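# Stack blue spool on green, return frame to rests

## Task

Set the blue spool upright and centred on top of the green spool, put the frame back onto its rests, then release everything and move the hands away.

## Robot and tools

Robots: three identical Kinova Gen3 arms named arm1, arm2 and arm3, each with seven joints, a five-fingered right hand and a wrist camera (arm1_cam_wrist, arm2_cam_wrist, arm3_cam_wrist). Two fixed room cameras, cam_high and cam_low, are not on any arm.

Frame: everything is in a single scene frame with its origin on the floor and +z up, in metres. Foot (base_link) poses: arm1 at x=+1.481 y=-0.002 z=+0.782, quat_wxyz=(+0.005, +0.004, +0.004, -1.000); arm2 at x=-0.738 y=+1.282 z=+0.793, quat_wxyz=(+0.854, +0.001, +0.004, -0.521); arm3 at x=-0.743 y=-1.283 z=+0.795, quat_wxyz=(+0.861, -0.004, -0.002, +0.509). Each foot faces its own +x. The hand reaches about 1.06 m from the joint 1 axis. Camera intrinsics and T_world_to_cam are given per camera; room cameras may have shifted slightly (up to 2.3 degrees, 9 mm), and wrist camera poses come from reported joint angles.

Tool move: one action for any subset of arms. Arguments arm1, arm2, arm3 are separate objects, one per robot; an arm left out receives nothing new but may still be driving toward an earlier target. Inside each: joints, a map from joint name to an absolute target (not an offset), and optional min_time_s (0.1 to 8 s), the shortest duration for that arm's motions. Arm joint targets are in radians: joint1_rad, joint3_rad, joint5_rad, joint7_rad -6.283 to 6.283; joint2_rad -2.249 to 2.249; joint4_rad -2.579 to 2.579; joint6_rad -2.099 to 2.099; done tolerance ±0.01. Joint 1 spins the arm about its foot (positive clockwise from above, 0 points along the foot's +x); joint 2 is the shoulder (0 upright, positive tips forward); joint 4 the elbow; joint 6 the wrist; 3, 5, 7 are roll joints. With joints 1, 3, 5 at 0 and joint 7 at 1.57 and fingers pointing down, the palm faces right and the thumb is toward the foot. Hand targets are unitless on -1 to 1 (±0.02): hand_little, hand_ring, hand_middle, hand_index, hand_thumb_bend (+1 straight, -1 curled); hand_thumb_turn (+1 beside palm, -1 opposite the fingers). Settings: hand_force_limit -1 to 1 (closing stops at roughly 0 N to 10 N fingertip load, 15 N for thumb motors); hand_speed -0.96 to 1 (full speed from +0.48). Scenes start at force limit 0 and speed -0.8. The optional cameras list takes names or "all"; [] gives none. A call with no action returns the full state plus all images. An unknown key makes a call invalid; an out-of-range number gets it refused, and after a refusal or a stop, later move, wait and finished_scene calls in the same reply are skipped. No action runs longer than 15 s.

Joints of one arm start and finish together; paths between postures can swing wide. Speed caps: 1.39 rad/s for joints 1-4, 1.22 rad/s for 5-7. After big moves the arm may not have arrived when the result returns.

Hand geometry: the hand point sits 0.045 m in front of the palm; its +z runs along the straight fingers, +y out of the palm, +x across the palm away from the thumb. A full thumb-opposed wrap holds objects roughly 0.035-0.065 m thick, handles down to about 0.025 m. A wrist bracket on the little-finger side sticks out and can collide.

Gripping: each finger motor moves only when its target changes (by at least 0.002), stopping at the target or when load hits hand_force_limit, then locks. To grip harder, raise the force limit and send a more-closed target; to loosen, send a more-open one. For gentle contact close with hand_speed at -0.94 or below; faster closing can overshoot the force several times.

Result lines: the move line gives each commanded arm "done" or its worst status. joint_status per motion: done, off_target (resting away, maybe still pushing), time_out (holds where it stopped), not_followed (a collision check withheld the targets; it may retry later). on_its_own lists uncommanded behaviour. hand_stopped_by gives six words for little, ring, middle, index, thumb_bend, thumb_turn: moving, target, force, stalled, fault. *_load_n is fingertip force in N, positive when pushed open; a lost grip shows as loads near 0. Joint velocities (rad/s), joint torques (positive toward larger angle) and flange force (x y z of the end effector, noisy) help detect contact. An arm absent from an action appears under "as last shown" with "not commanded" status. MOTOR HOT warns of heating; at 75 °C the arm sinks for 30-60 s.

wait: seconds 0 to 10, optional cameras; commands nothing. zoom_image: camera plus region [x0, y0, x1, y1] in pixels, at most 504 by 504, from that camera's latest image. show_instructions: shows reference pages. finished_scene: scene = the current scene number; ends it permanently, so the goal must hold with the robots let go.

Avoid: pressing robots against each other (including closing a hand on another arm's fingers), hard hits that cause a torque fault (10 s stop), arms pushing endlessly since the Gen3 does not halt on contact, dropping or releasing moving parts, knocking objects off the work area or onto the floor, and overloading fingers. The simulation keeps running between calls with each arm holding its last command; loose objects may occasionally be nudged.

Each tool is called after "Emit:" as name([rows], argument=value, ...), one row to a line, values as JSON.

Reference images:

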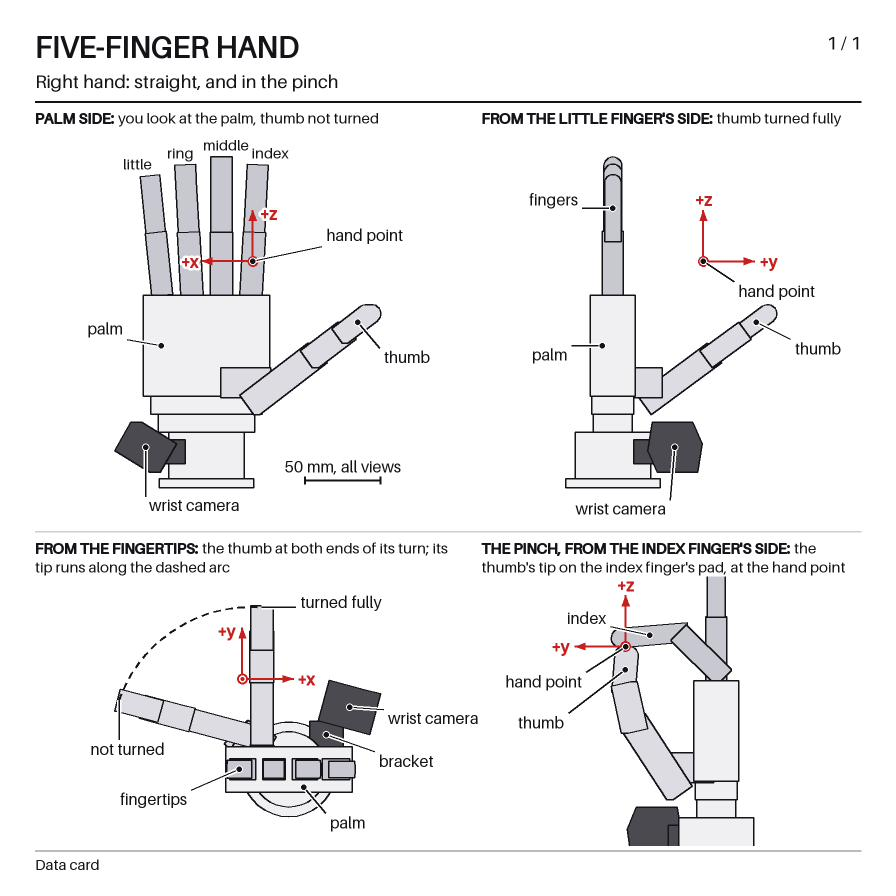

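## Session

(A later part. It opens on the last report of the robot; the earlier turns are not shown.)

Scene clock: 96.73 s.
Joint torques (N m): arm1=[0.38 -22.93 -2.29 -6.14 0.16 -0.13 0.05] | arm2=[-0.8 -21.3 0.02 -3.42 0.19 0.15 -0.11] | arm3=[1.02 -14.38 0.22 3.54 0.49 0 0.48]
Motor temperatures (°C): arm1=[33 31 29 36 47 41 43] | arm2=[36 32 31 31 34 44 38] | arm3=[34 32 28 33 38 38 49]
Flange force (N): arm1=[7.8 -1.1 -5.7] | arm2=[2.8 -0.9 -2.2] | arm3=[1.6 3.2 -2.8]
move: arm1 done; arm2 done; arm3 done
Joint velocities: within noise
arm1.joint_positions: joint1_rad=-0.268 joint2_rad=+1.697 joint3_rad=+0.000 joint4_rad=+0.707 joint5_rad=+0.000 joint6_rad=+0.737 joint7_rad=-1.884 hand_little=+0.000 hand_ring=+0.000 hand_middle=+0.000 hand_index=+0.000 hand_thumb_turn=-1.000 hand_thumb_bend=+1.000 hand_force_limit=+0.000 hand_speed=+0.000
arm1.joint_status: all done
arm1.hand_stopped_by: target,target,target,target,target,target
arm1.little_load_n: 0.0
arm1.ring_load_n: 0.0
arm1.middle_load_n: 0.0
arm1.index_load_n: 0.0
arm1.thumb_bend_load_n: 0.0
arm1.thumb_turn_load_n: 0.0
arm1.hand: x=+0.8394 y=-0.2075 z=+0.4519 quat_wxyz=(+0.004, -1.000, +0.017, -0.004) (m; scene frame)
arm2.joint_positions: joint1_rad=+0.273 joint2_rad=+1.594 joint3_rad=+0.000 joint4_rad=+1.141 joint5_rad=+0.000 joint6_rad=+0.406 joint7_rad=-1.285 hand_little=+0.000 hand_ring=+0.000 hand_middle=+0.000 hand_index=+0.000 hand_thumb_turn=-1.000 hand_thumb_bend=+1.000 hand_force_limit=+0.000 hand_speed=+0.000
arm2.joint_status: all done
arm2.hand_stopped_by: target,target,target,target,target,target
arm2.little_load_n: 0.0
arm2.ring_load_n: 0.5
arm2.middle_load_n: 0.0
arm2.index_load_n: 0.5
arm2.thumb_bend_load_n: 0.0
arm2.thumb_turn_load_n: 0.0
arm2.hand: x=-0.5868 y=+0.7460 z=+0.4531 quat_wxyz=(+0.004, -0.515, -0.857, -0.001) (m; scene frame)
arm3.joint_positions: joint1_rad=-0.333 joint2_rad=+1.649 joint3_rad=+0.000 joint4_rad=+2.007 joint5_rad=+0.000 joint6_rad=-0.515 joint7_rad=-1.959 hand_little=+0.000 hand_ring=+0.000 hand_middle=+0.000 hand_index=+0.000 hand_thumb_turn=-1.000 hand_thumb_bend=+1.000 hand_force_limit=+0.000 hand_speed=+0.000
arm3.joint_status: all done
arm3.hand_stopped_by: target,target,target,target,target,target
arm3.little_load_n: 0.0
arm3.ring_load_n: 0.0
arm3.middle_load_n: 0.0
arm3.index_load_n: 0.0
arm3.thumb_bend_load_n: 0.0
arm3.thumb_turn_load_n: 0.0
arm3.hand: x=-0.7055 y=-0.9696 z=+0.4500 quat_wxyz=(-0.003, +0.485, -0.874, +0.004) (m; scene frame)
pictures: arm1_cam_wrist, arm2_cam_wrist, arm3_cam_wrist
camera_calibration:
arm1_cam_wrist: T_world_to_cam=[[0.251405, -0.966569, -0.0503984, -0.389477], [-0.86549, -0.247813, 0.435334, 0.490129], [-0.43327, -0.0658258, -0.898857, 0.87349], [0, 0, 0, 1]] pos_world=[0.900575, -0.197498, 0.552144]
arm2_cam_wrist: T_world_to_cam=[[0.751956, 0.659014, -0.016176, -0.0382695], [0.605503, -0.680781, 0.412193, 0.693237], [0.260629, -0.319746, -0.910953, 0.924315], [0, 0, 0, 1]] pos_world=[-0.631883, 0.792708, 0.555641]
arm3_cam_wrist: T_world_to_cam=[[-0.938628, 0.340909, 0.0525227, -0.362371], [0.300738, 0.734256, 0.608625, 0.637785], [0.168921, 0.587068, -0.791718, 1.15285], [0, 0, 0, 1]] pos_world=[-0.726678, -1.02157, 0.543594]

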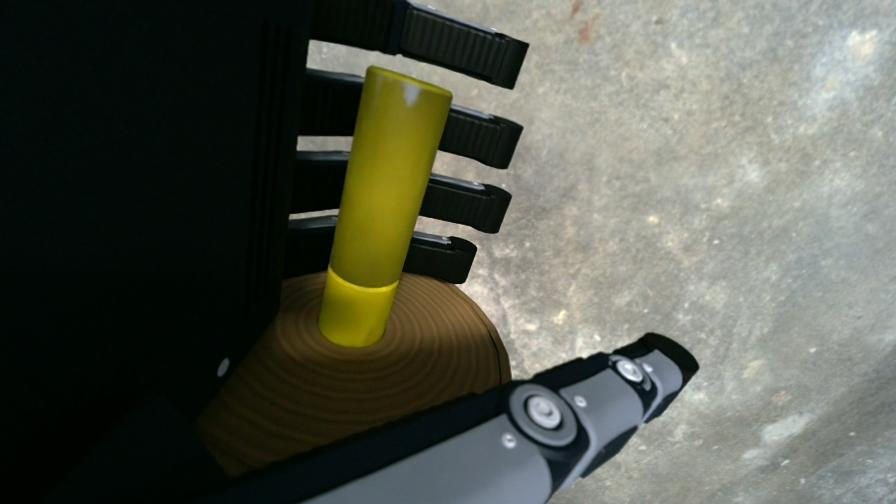

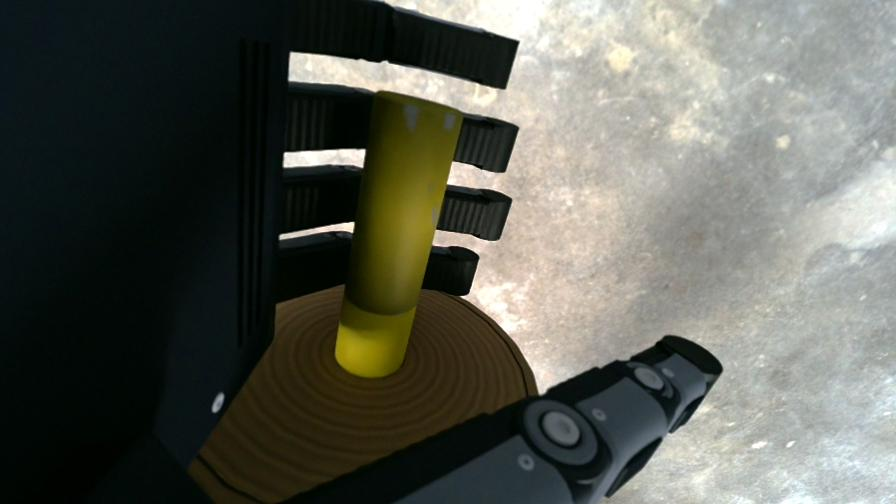

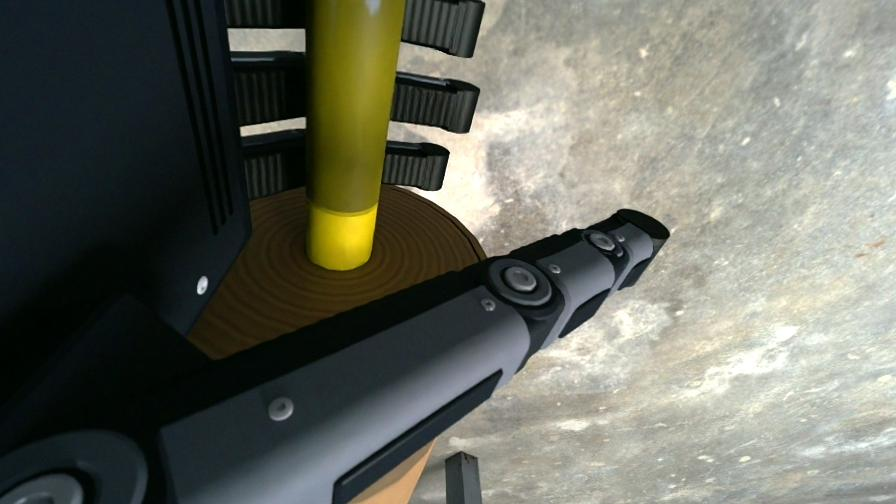

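Emit:
move(arm1={"joints": {"hand_speed": -0.92, "hand_index": -0.98, "hand_middle": -0.98, "hand_ring": -0.98, "hand_little": -0.98}}, arm2={"joints": {"hand_speed": -0.92, "hand_index": -0.98, "hand_middle": -0.98, "hand_ring": -0.98, "hand_little": -0.98}}, arm3={"joints": {"hand_speed": -0.92, "hand_index": -0.98, "hand_middle": -0.98, "hand_ring": -0.98, "hand_little": -0.98}}, cameras=["arm1_cam_wrist", "arm2_cam_wrist", "arm3_cam_wrist"])

Emit:
move(arm1={"joints": {"joint2_rad": 1.5057, "joint4_rad": 0.9090, "joint6_rad": 0.7269}, "min_time_s": 1.6}, arm2={"joints": {"joint2_rad": 1.4134, "joint4_rad": 1.3043, "joint6_rad": 0.4239}, "min_time_s": 1.6}, arm3={"joints": {"joint2_rad": 1.4622, "joint4_rad": 2.1897, "joint6_rad": -0.5103}, "min_time_s": 1.6})

Emit:
move(arm1={"joints": {"joint2_rad": 1.3467, "joint4_rad": 1.0261, "joint6_rad": 0.7688}, "min_time_s": 1.3}, arm2={"joints": {"joint2_rad": 1.2493, "joint4_rad": 1.4104, "joint6_rad": 0.4819}, "min_time_s": 1.3}, arm3={"joints": {"joint2_rad": 1.2568, "joint4_rad": 2.3304, "joint6_rad": -0.4456}, "min_time_s": 1.3})

Emit:
move(arm1={"joints": {"joint2_rad": 1.2055, "joint4_rad": 1.0879, "joint6_rad": 0.8482}, "min_time_s": 1.3}, arm2={"joints": {"joint2_rad": 1.0938, "joint4_rad": 1.4722, "joint6_rad": 0.5756}, "min_time_s": 1.3}, arm3={"joints": {"joint2_rad": 1.0161, "joint4_rad": 2.4255, "joint6_rad": -0.3000}, "min_time_s": 1.3}, cameras=["all"])

Emit:
zoom_image(camera="cam_low", region=[400, 200, 520, 320])

Emit:
zoom_image(camera="cam_high", region=[400, 170, 520, 290])

Scene clock: 150.30 s.
Joint torques (N m): arm1=[0.34 -26.07 -2.44 -7.34 0.07 -0.2 0.05] | arm2=[-0.74 -23.99 -0.03 -4.09 0.1 0.13 -0.07] | arm3=[1.06 -15.92 0.37 3.86 0.52 -0.2 0.48]
Motor temperatures (°C): arm1=[33 33 29 36 47 41 43] | arm2=[35 33 31 31 34 44 38] | arm3=[34 33 28 33 38 38 49]
Flange force (N): arm1=[8.4 -1.4 -1.2] | arm2=[3.0 -0.7 2.6] | arm3=[2.2 3.2 1.6]
move: arm1 done; arm2 done; arm3 done
Joint velocities: within noise
arm1.joint_positions: joint1_rad=-0.268 joint2_rad=+1.697 joint3_rad=+0.000 joint4_rad=+0.708 joint5_rad=+0.000 joint6_rad=+0.737 joint7_rad=-1.884 hand_little=-0.980 hand_ring=-0.979 hand_middle=-0.980 hand_index=-0.980 hand_thumb_turn=-1.000 hand_thumb_bend=+1.000 hand_force_limit=+0.000 hand_speed=-0.920
arm1.joint_status: all done
arm1.hand_stopped_by: target,target,target,target,target,target
arm1.little_load_n: 0.0
arm1.ring_load_n: 2.5
arm1.middle_load_n: 0.0
arm1.index_load_n: 0.0
arm1.thumb_bend_load_n: 0.0
arm1.thumb_turn_load_n: 0.0
arm1.hand: x=+0.8394 y=-0.2075 z=+0.4519 quat_wxyz=(+0.004, -1.000, +0.017, -0.004) (m; scene frame)
arm2.joint_positions: joint1_rad=+0.273 joint2_rad=+1.594 joint3_rad=+0.000 joint4_rad=+1.141 joint5_rad=+0.000 joint6_rad=+0.406 joint7_rad=-1.285 hand_little=-0.980 hand_ring=-0.979 hand_middle=-0.980 hand_index=-0.980 hand_thumb_turn=-1.000 hand_thumb_bend=+1.000 hand_force_limit=+0.000 hand_speed=-0.920
arm2.joint_status: all done
arm2.hand_stopped_by: target,target,target,target,target,target
arm2.little_load_n: 0.0
arm2.ring_load_n: 2.0
arm2.middle_load_n: 0.0
arm2.index_load_n: 0.0
arm2.thumb_bend_load_n: -0.5
arm2.thumb_turn_load_n: 0.0
arm2.hand: x=-0.5868 y=+0.7460 z=+0.4531 quat_wxyz=(+0.004, -0.515, -0.857, -0.001) (m; scene frame)
arm3.joint_positions: joint1_rad=-0.333 joint2_rad=+1.649 joint3_rad=+0.000 joint4_rad=+2.007 joint5_rad=+0.000 joint6_rad=-0.515 joint7_rad=-1.959 hand_little=-0.980 hand_ring=-0.980 hand_middle=-0.980 hand_index=-0.980 hand_thumb_turn=-1.000 hand_thumb_bend=+1.000 hand_force_limit=+0.000 hand_speed=-0.920
arm3.joint_status: all done
arm3.hand_stopped_by: target,target,target,target,target,target
arm3.little_load_n: 0.0
arm3.ring_load_n: 1.0
arm3.middle_load_n: 0.5
arm3.index_load_n: 0.5
arm3.thumb_bend_load_n: 0.0
arm3.thumb_turn_load_n: 0.0
arm3.hand: x=-0.7055 y=-0.9696 z=+0.4500 quat_wxyz=(-0.003, +0.485, -0.874, +0.004) (m; scene frame)
pictures: arm1_cam_wrist, arm2_cam_wrist, arm3_cam_wrist
camera_calibration:
arm1_cam_wrist: T_world_to_cam=[[0.251409, -0.966568, -0.0504005, -0.38948], [-0.865489, -0.247818, 0.435334, 0.490127], [-0.43327, -0.0658258, -0.898857, 0.87349], [0, 0, 0, 1]] pos_world=[0.900575, -0.197498, 0.552144]
arm2_cam_wrist: T_world_to_cam=[[0.751983, 0.658986, -0.0160855, -0.03828], [0.605466, -0.680851, 0.412132, 0.693302], [0.260637, -0.319656, -0.910982, 0.924266], [0, 0, 0, 1]] pos_world=[-0.631883, 0.792708, 0.555642]
arm3_cam_wrist: T_world_to_cam=[[-0.938612, 0.340965, 0.0524489, -0.362261], [0.300734, 0.734238, 0.608648, 0.637751], [0.169018, 0.587058, -0.791705, 1.15291], [0, 0, 0, 1]] pos_world=[-0.726678, -1.02156, 0.543594]

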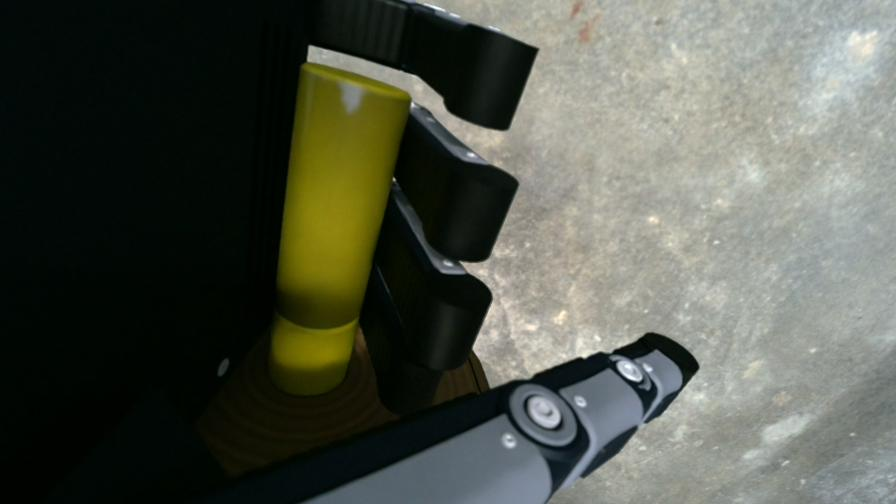

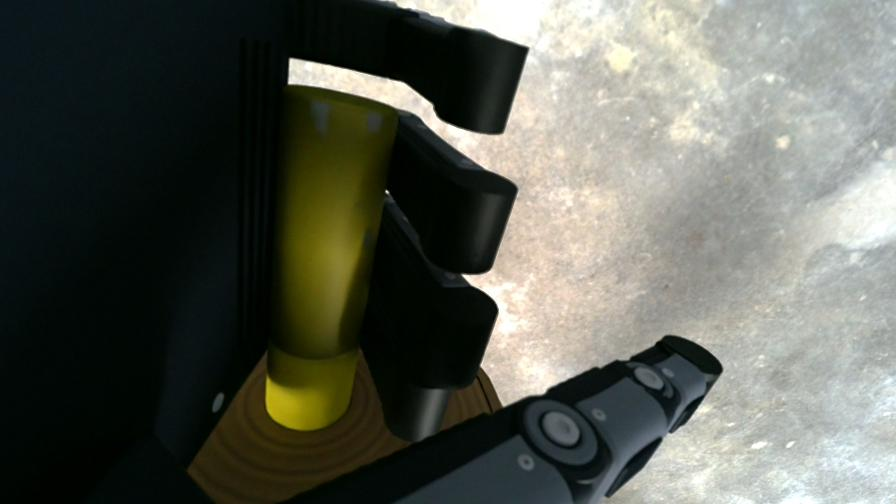

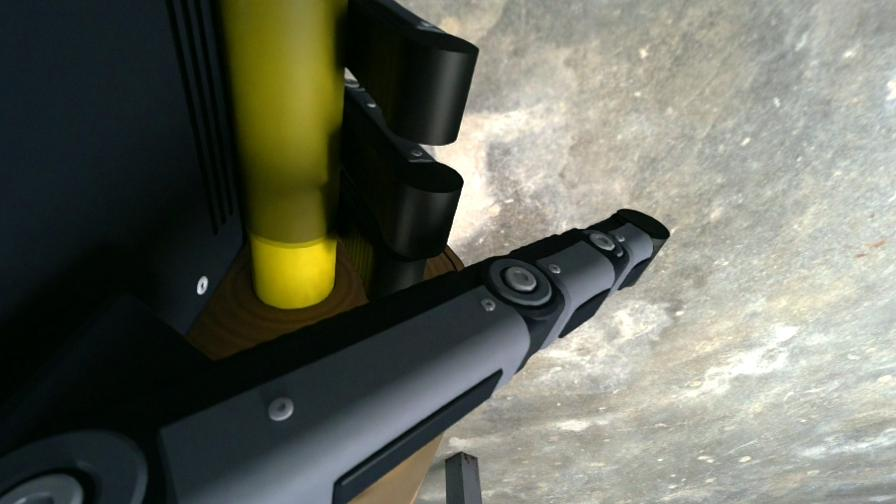

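Scene clock: 152.23 s.
Joint torques (N m): arm1=[0.13 -24.83 -2.55 -5.9 0.04 0.57 0.09] | arm2=[-0.65 -22.31 0.11 -2.53 0.23 1.02 -0.02] | arm3=[0.77 -14.05 -0.36 5.87 0.78 0.86 0.58]
Motor temperatures (°C): arm1=[33 33 29 36 47 41 43] | arm2=[35 33 31 31 34 44 38] | arm3=[34 33 28 33 38 38 49]
Flange force (N): arm1=[4.5 -0.5 0.3] | arm2=[0.1 -1.4 2.9] | arm3=[-1.3 3.7 1.8]
move: arm1 done; arm2 done; arm3 done
Joint velocities: within noise
arm1.joint_positions: joint1_rad=-0.268 joint2_rad=+1.506 joint3_rad=+0.000 joint4_rad=+0.909 joint5_rad=+0.000 joint6_rad=+0.727 joint7_rad=-1.884 hand_little=-0.980 hand_ring=-0.979 hand_middle=-0.980 hand_index=-0.980 hand_thumb_turn=-1.000 hand_thumb_bend=+1.000 hand_force_limit=+0.000 hand_speed=-0.920
arm1.joint_status: all done
arm1.hand_stopped_by: target,target,target,target,target,target
arm1.little_load_n: 0.0
arm1.ring_load_n: 2.0
arm1.middle_load_n: 0.5
arm1.index_load_n: 0.0
arm1.thumb_bend_load_n: 0.0
arm1.thumb_turn_load_n: 0.0
arm1.hand: x=+0.8388 y=-0.2081 z=+0.5299 quat_wxyz=(+0.004, -1.000, +0.017, -0.004) (m; scene frame)
arm2.joint_positions: joint1_rad=+0.273 joint2_rad=+1.413 joint3_rad=+0.000 joint4_rad=+1.304 joint5_rad=+0.000 joint6_rad=+0.424 joint7_rad=-1.285 hand_little=-0.980 hand_ring=-0.979 hand_middle=-0.980 hand_index=-0.980 hand_thumb_turn=-1.000 hand_thumb_bend=+1.000 hand_force_limit=+0.000 hand_speed=-0.920
arm2.joint_status: all done
arm2.hand_stopped_by: target,target,target,target,target,target
arm2.little_load_n: 0.0
arm2.ring_load_n: 1.5
arm2.middle_load_n: 0.0
arm2.index_load_n: 0.0
arm2.thumb_bend_load_n: 0.0
arm2.thumb_turn_load_n: 0.0
arm2.hand: x=-0.5864 y=+0.7457 z=+0.5310 quat_wxyz=(+0.004, -0.515, -0.857, -0.001) (m; scene frame)
arm3.joint_positions: joint1_rad=-0.333 joint2_rad=+1.462 joint3_rad=+0.000 joint4_rad=+2.190 joint5_rad=+0.000 joint6_rad=-0.510 joint7_rad=-1.959 hand_little=-0.980 hand_ring=-0.980 hand_middle=-0.980 hand_index=-0.980 hand_thumb_turn=-1.000 hand_thumb_bend=+1.000 hand_force_limit=+0.000 hand_speed=-0.920
arm3.joint_status: all done
arm3.hand_stopped_by: target,target,target,target,target,target
arm3.little_load_n: 0.0
arm3.ring_load_n: 0.5
arm3.middle_load_n: 0.0
arm3.index_load_n: 0.5
arm3.thumb_bend_load_n: 0.0
arm3.thumb_turn_load_n: 0.0
arm3.hand: x=-0.7061 y=-0.9693 z=+0.5279 quat_wxyz=(-0.003, +0.485, -0.874, +0.004) (m; scene frame)
pictures: none

Scene clock: 153.90 s.
Joint torques (N m): arm1=[-0.01 -24.95 -2.73 -6.29 0.01 0.5 0.1] | arm2=[-0.6 -22.03 0.1 -2.73 0.24 1.15 0.01] | arm3=[0.82 -13.92 -0.25 5.47 0.74 0.92 0.57]
Motor temperatures (°C): arm1=[33 33 29 36 47 41 43] | arm2=[35 33 31 31 34 44 38] | arm3=[34 33 28 33 38 38 49]
Flange force (N): arm1=[4.0 -0.6 1.3] | arm2=[-0.6 -1.5 3.3] | arm3=[-1.1 4.2 2.0]
move: arm1 done; arm2 done; arm3 done
Joint velocities: within noise
arm1.joint_positions: joint1_rad=-0.268 joint2_rad=+1.347 joint3_rad=+0.000 joint4_rad=+1.026 joint5_rad=+0.000 joint6_rad=+0.769 joint7_rad=-1.884 hand_little=-0.980 hand_ring=-0.979 hand_middle=-0.980 hand_index=-0.980 hand_thumb_turn=-1.000 hand_thumb_bend=+1.000 hand_force_limit=+0.000 hand_speed=-0.920
arm1.joint_status: all done
arm1.hand_stopped_by: target,target,target,target,target,target
arm1.little_load_n: 0.0
arm1.ring_load_n: 2.0
arm1.middle_load_n: 0.0
arm1.index_load_n: 0.0
arm1.thumb_bend_load_n: 0.0
arm1.thumb_turn_load_n: 0.0
arm1.hand: x=+0.8381 y=-0.2088 z=+0.6050 quat_wxyz=(+0.004, -1.000, +0.017, -0.004) (m; scene frame)
arm2.joint_positions: joint1_rad=+0.273 joint2_rad=+1.249 joint3_rad=+0.000 joint4_rad=+1.410 joint5_rad=+0.000 joint6_rad=+0.482 joint7_rad=-1.285 hand_little=-0.980 hand_ring=-0.979 hand_middle=-0.980 hand_index=-0.980 hand_thumb_turn=-1.000 hand_thumb_bend=+1.000 hand_force_limit=+0.000 hand_speed=-0.920
arm2.joint_status: all done
arm2.hand_stopped_by: target,target,target,target,target,target
arm2.little_load_n: 0.0
arm2.ring_load_n: 1.5
arm2.middle_load_n: 0.0
arm2.index_load_n: 0.0
arm2.thumb_bend_load_n: 0.0
arm2.thumb_turn_load_n: 0.0
arm2.hand: x=-0.5860 y=+0.7452 z=+0.6060 quat_wxyz=(+0.004, -0.515, -0.857, -0.001) (m; scene frame)
arm3.joint_positions: joint1_rad=-0.333 joint2_rad=+1.257 joint3_rad=+0.000 joint4_rad=+2.330 joint5_rad=+0.000 joint6_rad=-0.446 joint7_rad=-1.959 hand_little=-0.980 hand_ring=-0.980 hand_middle=-0.980 hand_index=-0.980 hand_thumb_turn=-1.000 hand_thumb_bend=+1.000 hand_force_limit=+0.000 hand_speed=-0.920
arm3.joint_status: all done
arm3.hand_stopped_by: target,target,target,target,target,target
arm3.little_load_n: 0.0
arm3.ring_load_n: 1.0
arm3.middle_load_n: 0.0
arm3.index_load_n: 0.5
arm3.thumb_bend_load_n: -0.5
arm3.thumb_turn_load_n: 0.0
arm3.hand: x=-0.7067 y=-0.9690 z=+0.6029 quat_wxyz=(-0.003, +0.485, -0.874, +0.004) (m; scene frame)
pictures: none

Scene clock: 155.57 s.
Joint torques (N m): arm1=[0.53 -25.28 -2.21 -7.46 0.15 0.14 0.08] | arm2=[-1.15 -22 -0.53 -3.78 0.03 1.02 -0.05] | arm3=[0.9 -13.21 -0.06 4.33 0.68 1.01 0.59]
Motor temperatures (°C): arm1=[33 33 29 36 47 41 43] | arm2=[35 33 31 31 34 44 38] | arm3=[34 33 28 33 38 38 49]
Flange force (N): arm1=[5.2 -0.1 2.1] | arm2=[0.1 -2.5 3.7] | arm3=[-0.5 4.8 2.0]
move: arm1 done; arm2 done; arm3 done
Joint velocities: within noise
arm1.joint_positions: joint1_rad=-0.268 joint2_rad=+1.205 joint3_rad=+0.000 joint4_rad=+1.088 joint5_rad=+0.000 joint6_rad=+0.848 joint7_rad=-1.884 hand_little=-0.980 hand_ring=-0.979 hand_middle=-0.980 hand_index=-0.980 hand_thumb_turn=-1.000 hand_thumb_bend=+1.000 hand_force_limit=+0.000 hand_speed=-0.920
arm1.joint_status: all done
arm1.hand_stopped_by: target,target,target,target,target,target
arm1.little_load_n: 0.0
arm1.ring_load_n: 2.0
arm1.middle_load_n: 0.0
arm1.index_load_n: 0.0
arm1.thumb_bend_load_n: 0.0
arm1.thumb_turn_load_n: 0.0
arm1.hand: x=+0.8374 y=-0.2094 z=+0.6799 quat_wxyz=(+0.004, -1.000, +0.017, -0.004) (m; scene frame)
arm2.joint_positions: joint1_rad=+0.273 joint2_rad=+1.094 joint3_rad=+0.000 joint4_rad=+1.472 joint5_rad=+0.000 joint6_rad=+0.576 joint7_rad=-1.285 hand_little=-0.980 hand_ring=-0.979 hand_middle=-0.980 hand_index=-0.980 hand_thumb_turn=-1.000 hand_thumb_bend=+1.000 hand_force_limit=+0.000 hand_speed=-0.920
arm2.joint_status: all done
arm2.hand_stopped_by: target,target,target,target,target,target
arm2.little_load_n: 0.0
arm2.ring_load_n: 1.5
arm2.middle_load_n: 0.0
arm2.index_load_n: 0.0
arm2.thumb_bend_load_n: 0.0
arm2.thumb_turn_load_n: 0.0
arm2.hand: x=-0.5856 y=+0.7448 z=+0.6810 quat_wxyz=(+0.004, -0.515, -0.857, -0.001) (m; scene frame)
arm3.joint_positions: joint1_rad=-0.333 joint2_rad=+1.016 joint3_rad=+0.000 joint4_rad=+2.426 joint5_rad=+0.000 joint6_rad=-0.300 joint7_rad=-1.959 hand_little=-0.980 hand_ring=-0.980 hand_middle=-0.980 hand_index=-0.980 hand_thumb_turn=-1.000 hand_thumb_bend=+1.000 hand_force_limit=+0.000 hand_speed=-0.920
arm3.joint_status: all done
arm3.hand_stopped_by: target,target,target,target,target,target
arm3.little_load_n: 0.0
arm3.ring_load_n: 1.0
arm3.middle_load_n: 0.0
arm3.index_load_n: 0.5
arm3.thumb_bend_load_n: 0.0
arm3.thumb_turn_load_n: 0.0
arm3.hand: x=-0.7073 y=-0.9687 z=+0.6779 quat_wxyz=(-0.003, +0.485, -0.874, +0.004) (m; scene frame)
pictures: arm1_cam_wrist, arm2_cam_wrist, arm3_cam_wrist, cam_high, cam_low
camera_calibration:
arm1_cam_wrist: T_world_to_cam=[[0.251409, -0.966568, -0.0504005, -0.379347], [-0.865489, -0.247818, 0.435334, 0.388756], [-0.43327, -0.0658258, -0.898857, 1.07748], [0, 0, 0, 1]] pos_world=[0.898675, -0.199398, 0.780144]
arm2_cam_wrist: T_world_to_cam=[[0.751983, 0.658986, -0.0160855, -0.0348009], [0.605466, -0.680851, 0.412132, 0.597773], [0.260637, -0.319656, -0.910982, 1.13116], [0, 0, 0, 1]] pos_world=[-0.630583, 0.791508, 0.783542]
arm3_cam_wrist: T_world_to_cam=[[-0.938612, 0.340965, 0.0524489, -0.376245], [0.300734, 0.734238, 0.608648, 0.498847], [0.169018, 0.587058, -0.791705, 1.33305], [0, 0, 0, 1]] pos_world=[-0.728478, -1.02056, 0.771494]

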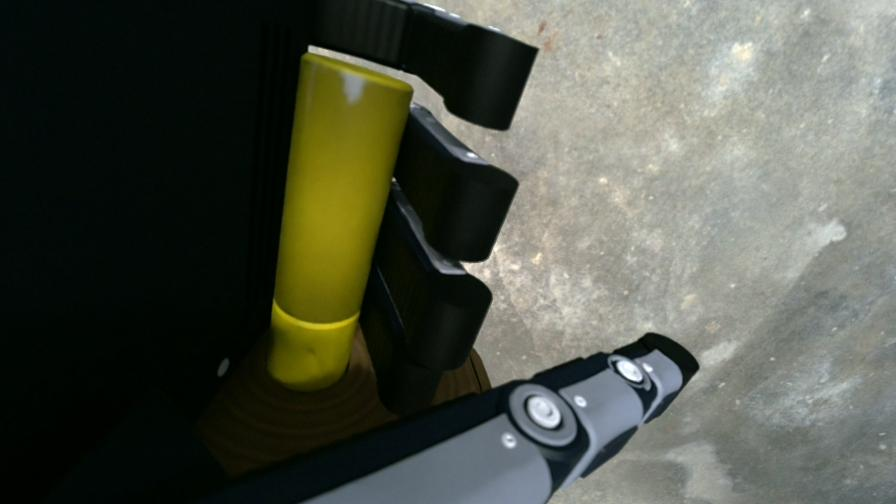

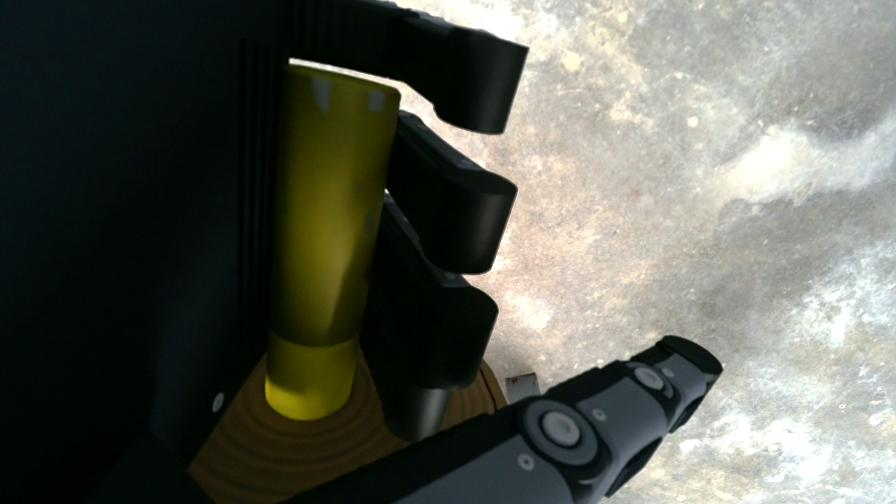

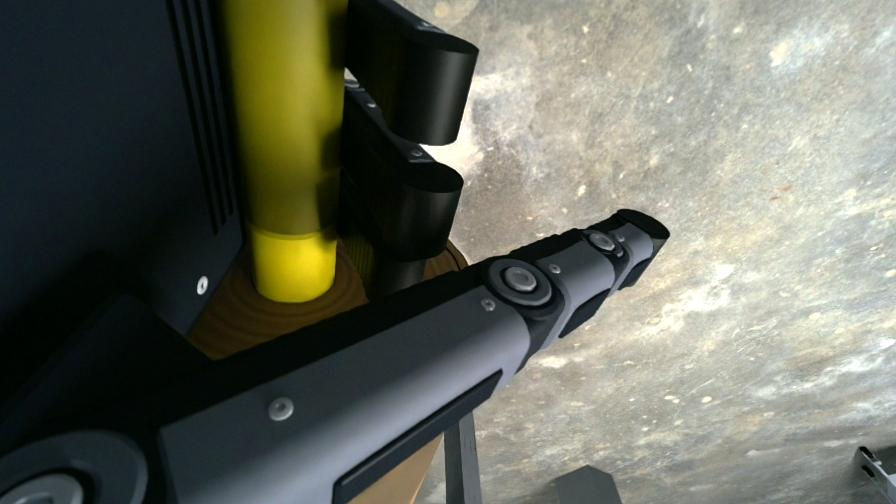

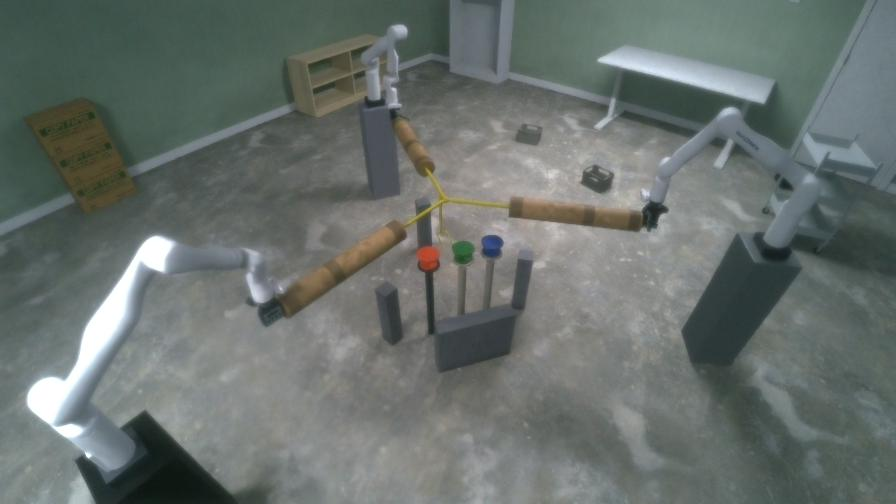

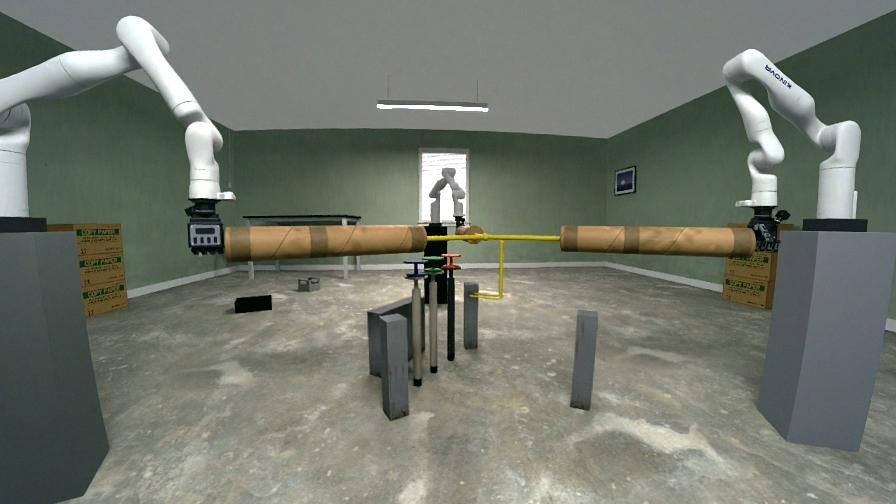

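Scaled by 4.200 from the camera's 896x504 image, which has a finer 1280x720 frame.

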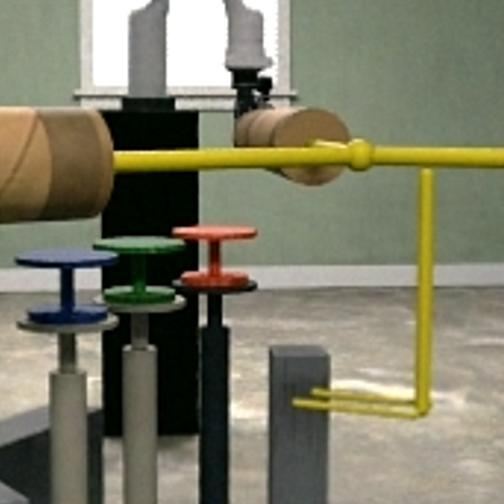

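Scaled by 4.200 from the camera's 896x504 image, which has a finer 1280x720 frame.

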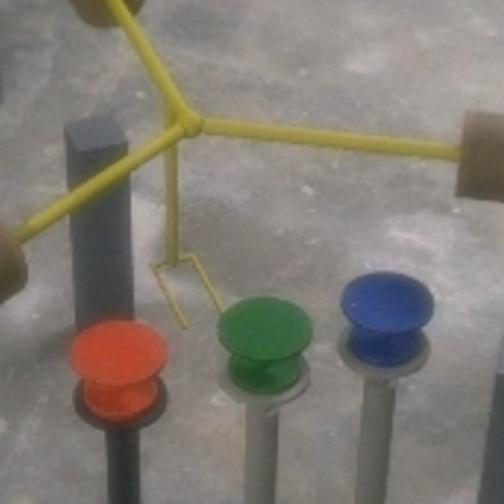

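Emit:
move(arm1={"joints":{"joint1_rad":-0.16623,"joint2_rad":1.14961,"joint4_rad":1.04154,"joint6_rad":0.95044,"joint7_rad":-1.78188},"min_time_s":1.6}, arm2={"joints":{"joint1_rad":0.30174,"joint2_rad":0.92176,"joint4_rad":1.73711,"joint6_rad":0.48272,"joint7_rad":-1.25544},"min_time_s":1.6}, arm3={"joints":{"joint1_rad":-0.43468,"joint2_rad":0.83303,"joint4_rad":2.29074,"joint6_rad":0.01782,"joint7_rad":-2.0608},"min_time_s":1.6})

Emit:
move(arm1={"joints":{"joint1_rad":-0.07064,"joint2_rad":1.12537,"joint4_rad":0.92963,"joint6_rad":1.08659,"joint7_rad":-1.68629},"min_time_s":1.6}, arm2={"joints":{"joint1_rad":0.33428,"joint2_rad":0.7536,"joint4_rad":1.95575,"joint6_rad":0.43225,"joint7_rad":-1.2229},"min_time_s":1.6}, arm3={"joints":{"joint1_rad":-0.50851,"joint2_rad":0.72478,"joint4_rad":2.11216,"joint6_rad":0.30465,"joint7_rad":-2.13463},"min_time_s":1.6})

Emit:
move(arm1={"joints":{"joint1_rad":0.01904,"joint2_rad":1.14148,"joint4_rad":0.73126,"joint6_rad":1.26885,"joint7_rad":-1.59661},"min_time_s":1.6}, arm2={"joints":{"joint1_rad":0.3811,"joint2_rad":0.57257,"joint4_rad":2.13902,"joint6_rad":0.43,"joint7_rad":-1.17608},"min_time_s":1.6}, arm3={"joints":{"joint1_rad":-0.56466,"joint2_rad":0.676,"joint4_rad":1.90122,"joint6_rad":0.56437,"joint7_rad":-2.19078},"min_time_s":1.6}, cameras=["cam_high","cam_low"])

Scene clock: 259.97 s.
Joint torques (N m): arm1=[0.05 -24.85 -2.73 -7.13 -0.03 0.73 0.15] | arm2=[-0.4 -19.54 0.37 -3.02 0.3 1.02 -0.03] | arm3=[0.6 -14.35 -0.63 0.91 0.53 0.76 0.53]
Motor temperatures (°C): arm1=[33 37 29 35 47 41 43] | arm2=[35 36 31 31 34 44 38] | arm3=[34 34 28 33 38 38 49]
Flange force (N): arm1=[3.5 -0.1 2.5] | arm2=[-0.4 -1.3 3.9] | arm3=[0.8 3.2 2.5]
move: arm1 done; arm2 done; arm3 done
Joint velocities: within noise
arm1.joint_positions: joint1_rad=-0.166 joint2_rad=+1.150 joint3_rad=+0.000 joint4_rad=+1.042 joint5_rad=+0.000 joint6_rad=+0.950 joint7_rad=-1.782 hand_little=-0.980 hand_ring=-0.979 hand_middle=-0.980 hand_index=-0.980 hand_thumb_turn=-1.000 hand_thumb_bend=+1.000 hand_force_limit=+0.000 hand_speed=-0.920
arm1.joint_status: all done
arm1.hand_stopped_by: target,target,target,target,target,target
arm1.little_load_n: 0.5
arm1.ring_load_n: 2.0
arm1.middle_load_n: 0.0
arm1.index_load_n: 0.0
arm1.thumb_bend_load_n: -0.5
arm1.thumb_turn_load_n: 0.0
arm1.hand: x=+0.8142 y=-0.1486 z=+0.7270 quat_wxyz=(+0.004, -1.000, +0.017, -0.004) (m; scene frame)
arm2.joint_positions: joint1_rad=+0.302 joint2_rad=+0.922 joint3_rad=+0.000 joint4_rad=+1.737 joint5_rad=+0.000 joint6_rad=+0.483 joint7_rad=-1.255 hand_little=-0.980 hand_ring=-0.979 hand_middle=-0.980 hand_index=-0.980 hand_thumb_turn=-1.000 hand_thumb_bend=+1.000 hand_force_limit=+0.000 hand_speed=-0.920
arm2.joint_status: all done
arm2.hand_stopped_by: target,target,target,target,target,target
arm2.little_load_n: 0.0
arm2.ring_load_n: 2.0
arm2.middle_load_n: 0.0
arm2.index_load_n: 0.0
arm2.thumb_bend_load_n: -0.5
arm2.thumb_turn_load_n: 0.0
arm2.hand: x=-0.6120 y=+0.8052 z=+0.7279 quat_wxyz=(+0.004, -0.515, -0.857, -0.001) (m; scene frame)
arm3.joint_positions: joint1_rad=-0.435 joint2_rad=+0.833 joint3_rad=+0.000 joint4_rad=+2.291 joint5_rad=+0.000 joint6_rad=+0.018 joint7_rad=-2.061 hand_little=-0.980 hand_ring=-0.980 hand_middle=-0.980 hand_index=-0.980 hand_thumb_turn=-1.000 hand_thumb_bend=+1.000 hand_force_limit=+0.000 hand_speed=-0.920
arm3.joint_status: all done
arm3.hand_stopped_by: target,target,target,target,target,target
arm3.little_load_n: 0.0
arm3.ring_load_n: 1.0
arm3.middle_load_n: 0.5
arm3.index_load_n: 0.5
arm3.thumb_bend_load_n: 0.0
arm3.thumb_turn_load_n: 0.0
arm3.hand: x=-0.7307 y=-0.9107 z=+0.7249 quat_wxyz=(-0.003, +0.485, -0.874, +0.004) (m; scene frame)
pictures: none

Scene clock: 261.93 s.
Joint torques (N m): arm1=[0.17 -25.35 -2.63 -7.74 0.01 0.91 0.12] | arm2=[-0.29 -17.02 0.51 -2.67 0.34 0.96 -0.03] | arm3=[0.44 -15.68 -0.79 -2.1 0.35 0.68 0.53]
Motor temperatures (°C): arm1=[33 37 29 35 47 41 43] | arm2=[35 36 31 31 34 44 38] | arm3=[34 34 28 33 38 38 49]
Flange force (N): arm1=[4.1 0.2 3.2] | arm2=[-0.5 -1.2 4.1] | arm3=[1.7 2.1 3.1]
move: arm1 done; arm2 done; arm3 done
Joint velocities: within noise
arm1.joint_positions: joint1_rad=-0.071 joint2_rad=+1.125 joint3_rad=+0.000 joint4_rad=+0.930 joint5_rad=+0.000 joint6_rad=+1.087 joint7_rad=-1.686 hand_little=-0.980 hand_ring=-0.979 hand_middle=-0.980 hand_index=-0.980 hand_thumb_turn=-1.000 hand_thumb_bend=+1.000 hand_force_limit=+0.000 hand_speed=-0.920
arm1.joint_status: all done
arm1.hand_stopped_by: target,target,target,target,target,target
arm1.little_load_n: 0.0
arm1.ring_load_n: 2.0
arm1.middle_load_n: 0.0
arm1.index_load_n: 0.0
arm1.thumb_bend_load_n: 0.0
arm1.thumb_turn_load_n: 0.0
arm1.hand: x=+0.7902 y=-0.0896 z=+0.7730 quat_wxyz=(+0.004, -1.000, +0.017, -0.004) (m; scene frame)
arm2.joint_positions: joint1_rad=+0.334 joint2_rad=+0.754 joint3_rad=+0.000 joint4_rad=+1.956 joint5_rad=+0.000 joint6_rad=+0.432 joint7_rad=-1.223 hand_little=-0.980 hand_ring=-0.979 hand_middle=-0.980 hand_index=-0.980 hand_thumb_turn=-1.000 hand_thumb_bend=+1.000 hand_force_limit=+0.000 hand_speed=-0.920
arm2.joint_status: all done
arm2.hand_stopped_by: target,target,target,target,target,target
arm2.little_load_n: 0.0
arm2.ring_load_n: 1.5
arm2.middle_load_n: 0.5
arm2.index_load_n: 0.5
arm2.thumb_bend_load_n: 0.0
arm2.thumb_turn_load_n: 0.0
arm2.hand: x=-0.6360 y=+0.8642 z=+0.7739 quat_wxyz=(+0.004, -0.515, -0.857, -0.001) (m; scene frame)
arm3.joint_positions: joint1_rad=-0.508 joint2_rad=+0.725 joint3_rad=+0.000 joint4_rad=+2.112 joint5_rad=+0.000 joint6_rad=+0.305 joint7_rad=-2.135 hand_little=-0.980 hand_ring=-0.980 hand_middle=-0.980 hand_index=-0.980 hand_thumb_turn=-1.000 hand_thumb_bend=+1.000 hand_force_limit=+0.000 hand_speed=-0.920
arm3.joint_status: all done
arm3.hand_stopped_by: target,target,target,target,target,target
arm3.little_load_n: 0.0
arm3.ring_load_n: 0.5
arm3.middle_load_n: 0.0
arm3.index_load_n: 0.5
arm3.thumb_bend_load_n: -0.5
arm3.thumb_turn_load_n: 0.0
arm3.hand: x=-0.7548 y=-0.8517 z=+0.7709 quat_wxyz=(-0.003, +0.485, -0.874, +0.004) (m; scene frame)
pictures: none

Scene clock: 263.90 s.
Joint torques (N m): arm1=[0.63 -26.32 -2.27 -8.58 0.14 0.81 0.13] | arm2=[-0.41 -14.42 0.23 -2.87 0.26 0.88 -0.07] | arm3=[0.24 -17.22 -0.95 -4.47 0.2 0.65 0.51]
Motor temperatures (°C): arm1=[33 37 29 35 47 41 43] | arm2=[35 36 31 31 34 44 38] | arm3=[34 34 28 33 38 38 49]
Flange force (N): arm1=[5.5 1.2 3.7] | arm2=[0.0 -1.7 4.8] | arm3=[1.7 1.0 3.5]
move: arm1 done; arm2 done; arm3 done
Joint velocities: within noise
arm1.joint_positions: joint1_rad=+0.019 joint2_rad=+1.141 joint3_rad=+0.000 joint4_rad=+0.731 joint5_rad=+0.000 joint6_rad=+1.269 joint7_rad=-1.597 hand_little=-0.980 hand_ring=-0.979 hand_middle=-0.980 hand_index=-0.980 hand_thumb_turn=-1.000 hand_thumb_bend=+1.000 hand_force_limit=+0.000 hand_speed=-0.920
arm1.joint_status: all done
arm1.hand_stopped_by: target,target,target,target,target,target
arm1.little_load_n: 0.5
arm1.ring_load_n: 2.0
arm1.middle_load_n: 0.0
arm1.index_load_n: 0.0
arm1.thumb_bend_load_n: 0.0
arm1.thumb_turn_load_n: 0.0
arm1.hand: x=+0.7651 y=-0.0307 z=+0.8200 quat_wxyz=(+0.004, -1.000, +0.017, -0.004) (m; scene frame)
arm2.joint_positions: joint1_rad=+0.381 joint2_rad=+0.573 joint3_rad=+0.000 joint4_rad=+2.139 joint5_rad=+0.000 joint6_rad=+0.430 joint7_rad=-1.176 hand_little=-0.980 hand_ring=-0.979 hand_middle=-0.980 hand_index=-0.980 hand_thumb_turn=-1.000 hand_thumb_bend=+1.000 hand_force_limit=+0.000 hand_speed=-0.920
arm2.joint_status: all done
arm2.hand_stopped_by: target,target,target,target,target,target
arm2.little_load_n: 0.0
arm2.ring_load_n: 1.5
arm2.middle_load_n: 0.0
arm2.index_load_n: 0.5
arm2.thumb_bend_load_n: 0.0
arm2.thumb_turn_load_n: 0.0
arm2.hand: x=-0.6610 y=+0.9231 z=+0.8209 quat_wxyz=(+0.004, -0.515, -0.857, -0.001) (m; scene frame)
arm3.joint_positions: joint1_rad=-0.565 joint2_rad=+0.676 joint3_rad=+0.000 joint4_rad=+1.901 joint5_rad=+0.000 joint6_rad=+0.564 joint7_rad=-2.191 hand_little=-0.980 hand_ring=-0.980 hand_middle=-0.980 hand_index=-0.980 hand_thumb_turn=-1.000 hand_thumb_bend=+1.000 hand_force_limit=+0.000 hand_speed=-0.920
arm3.joint_status: all done
arm3.hand_stopped_by: target,target,target,target,target,target
arm3.little_load_n: 0.0
arm3.ring_load_n: 0.5
arm3.middle_load_n: 0.0
arm3.index_load_n: 0.5
arm3.thumb_bend_load_n: 0.0
arm3.thumb_turn_load_n: 0.0
arm3.hand: x=-0.7798 y=-0.7928 z=+0.8180 quat_wxyz=(-0.003, +0.485, -0.874, +0.004) (m; scene frame)
pictures: cam_high, cam_low

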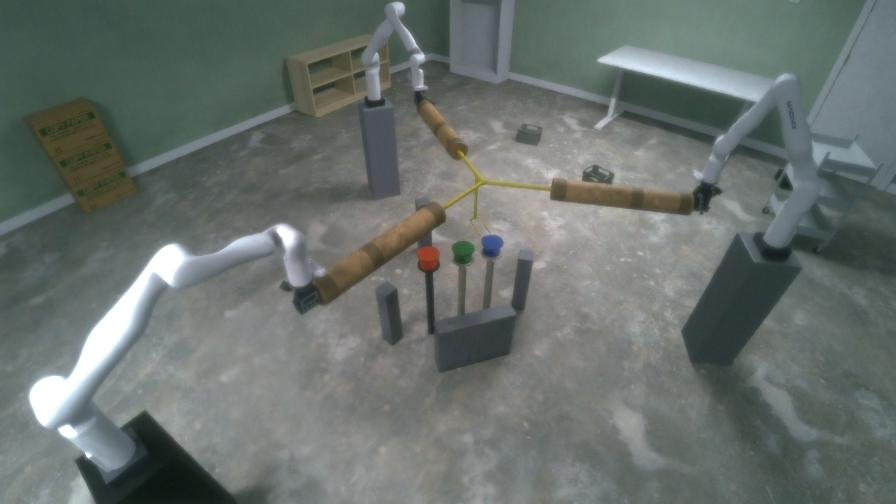

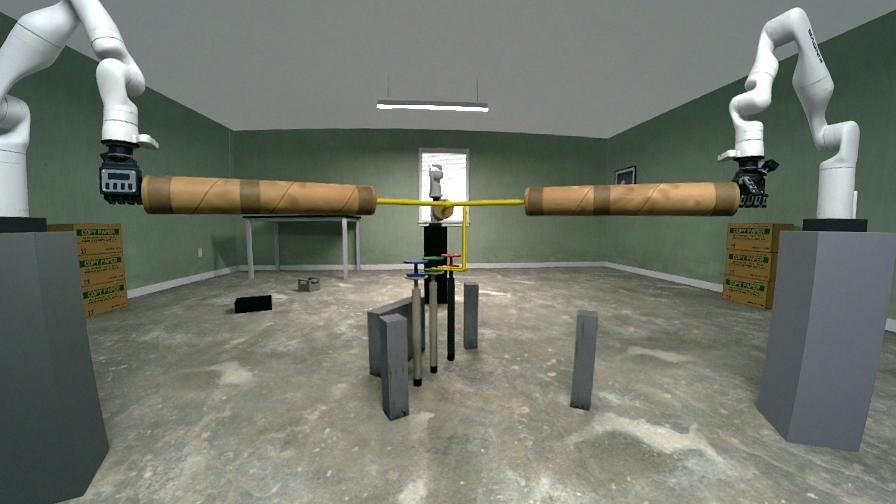

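Emit:
zoom_image(camera="cam_high", region=[400, 150, 580, 290])

Emit:
zoom_image(camera="cam_low", region=[376, 190, 506, 290])

Scaled by 2.800 from the camera's 896x504 image, which has a finer 1280x720 frame.

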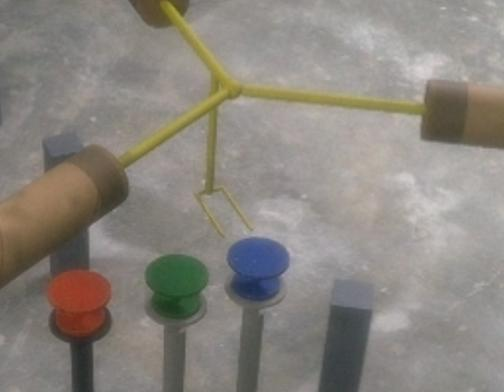

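Scaled by 3.877 from the camera's 896x504 image, which has a finer 1280x720 frame.

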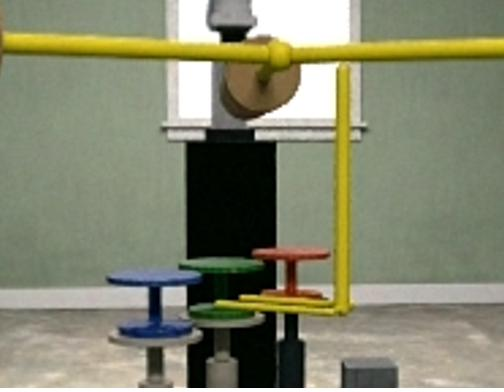

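Emit:
zoom_image(camera="cam_high", region=[460, 205, 520, 265])

Emit:
zoom_image(camera="cam_low", region=[400, 245, 480, 285])

Scaled by 8.400 from the camera's 896x504 image, which has a finer 1280x720 frame.

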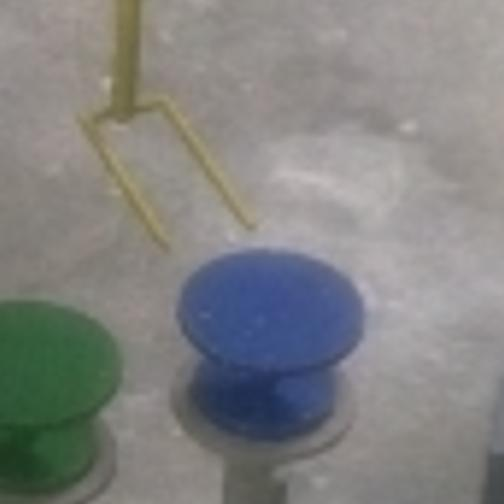

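Scaled by 6.300 from the camera's 896x504 image, which has a finer 1280x720 frame.

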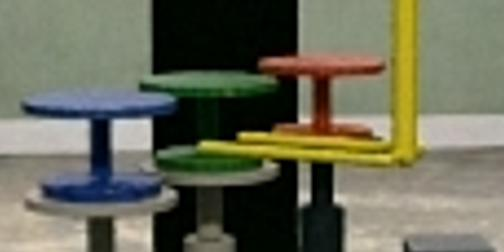

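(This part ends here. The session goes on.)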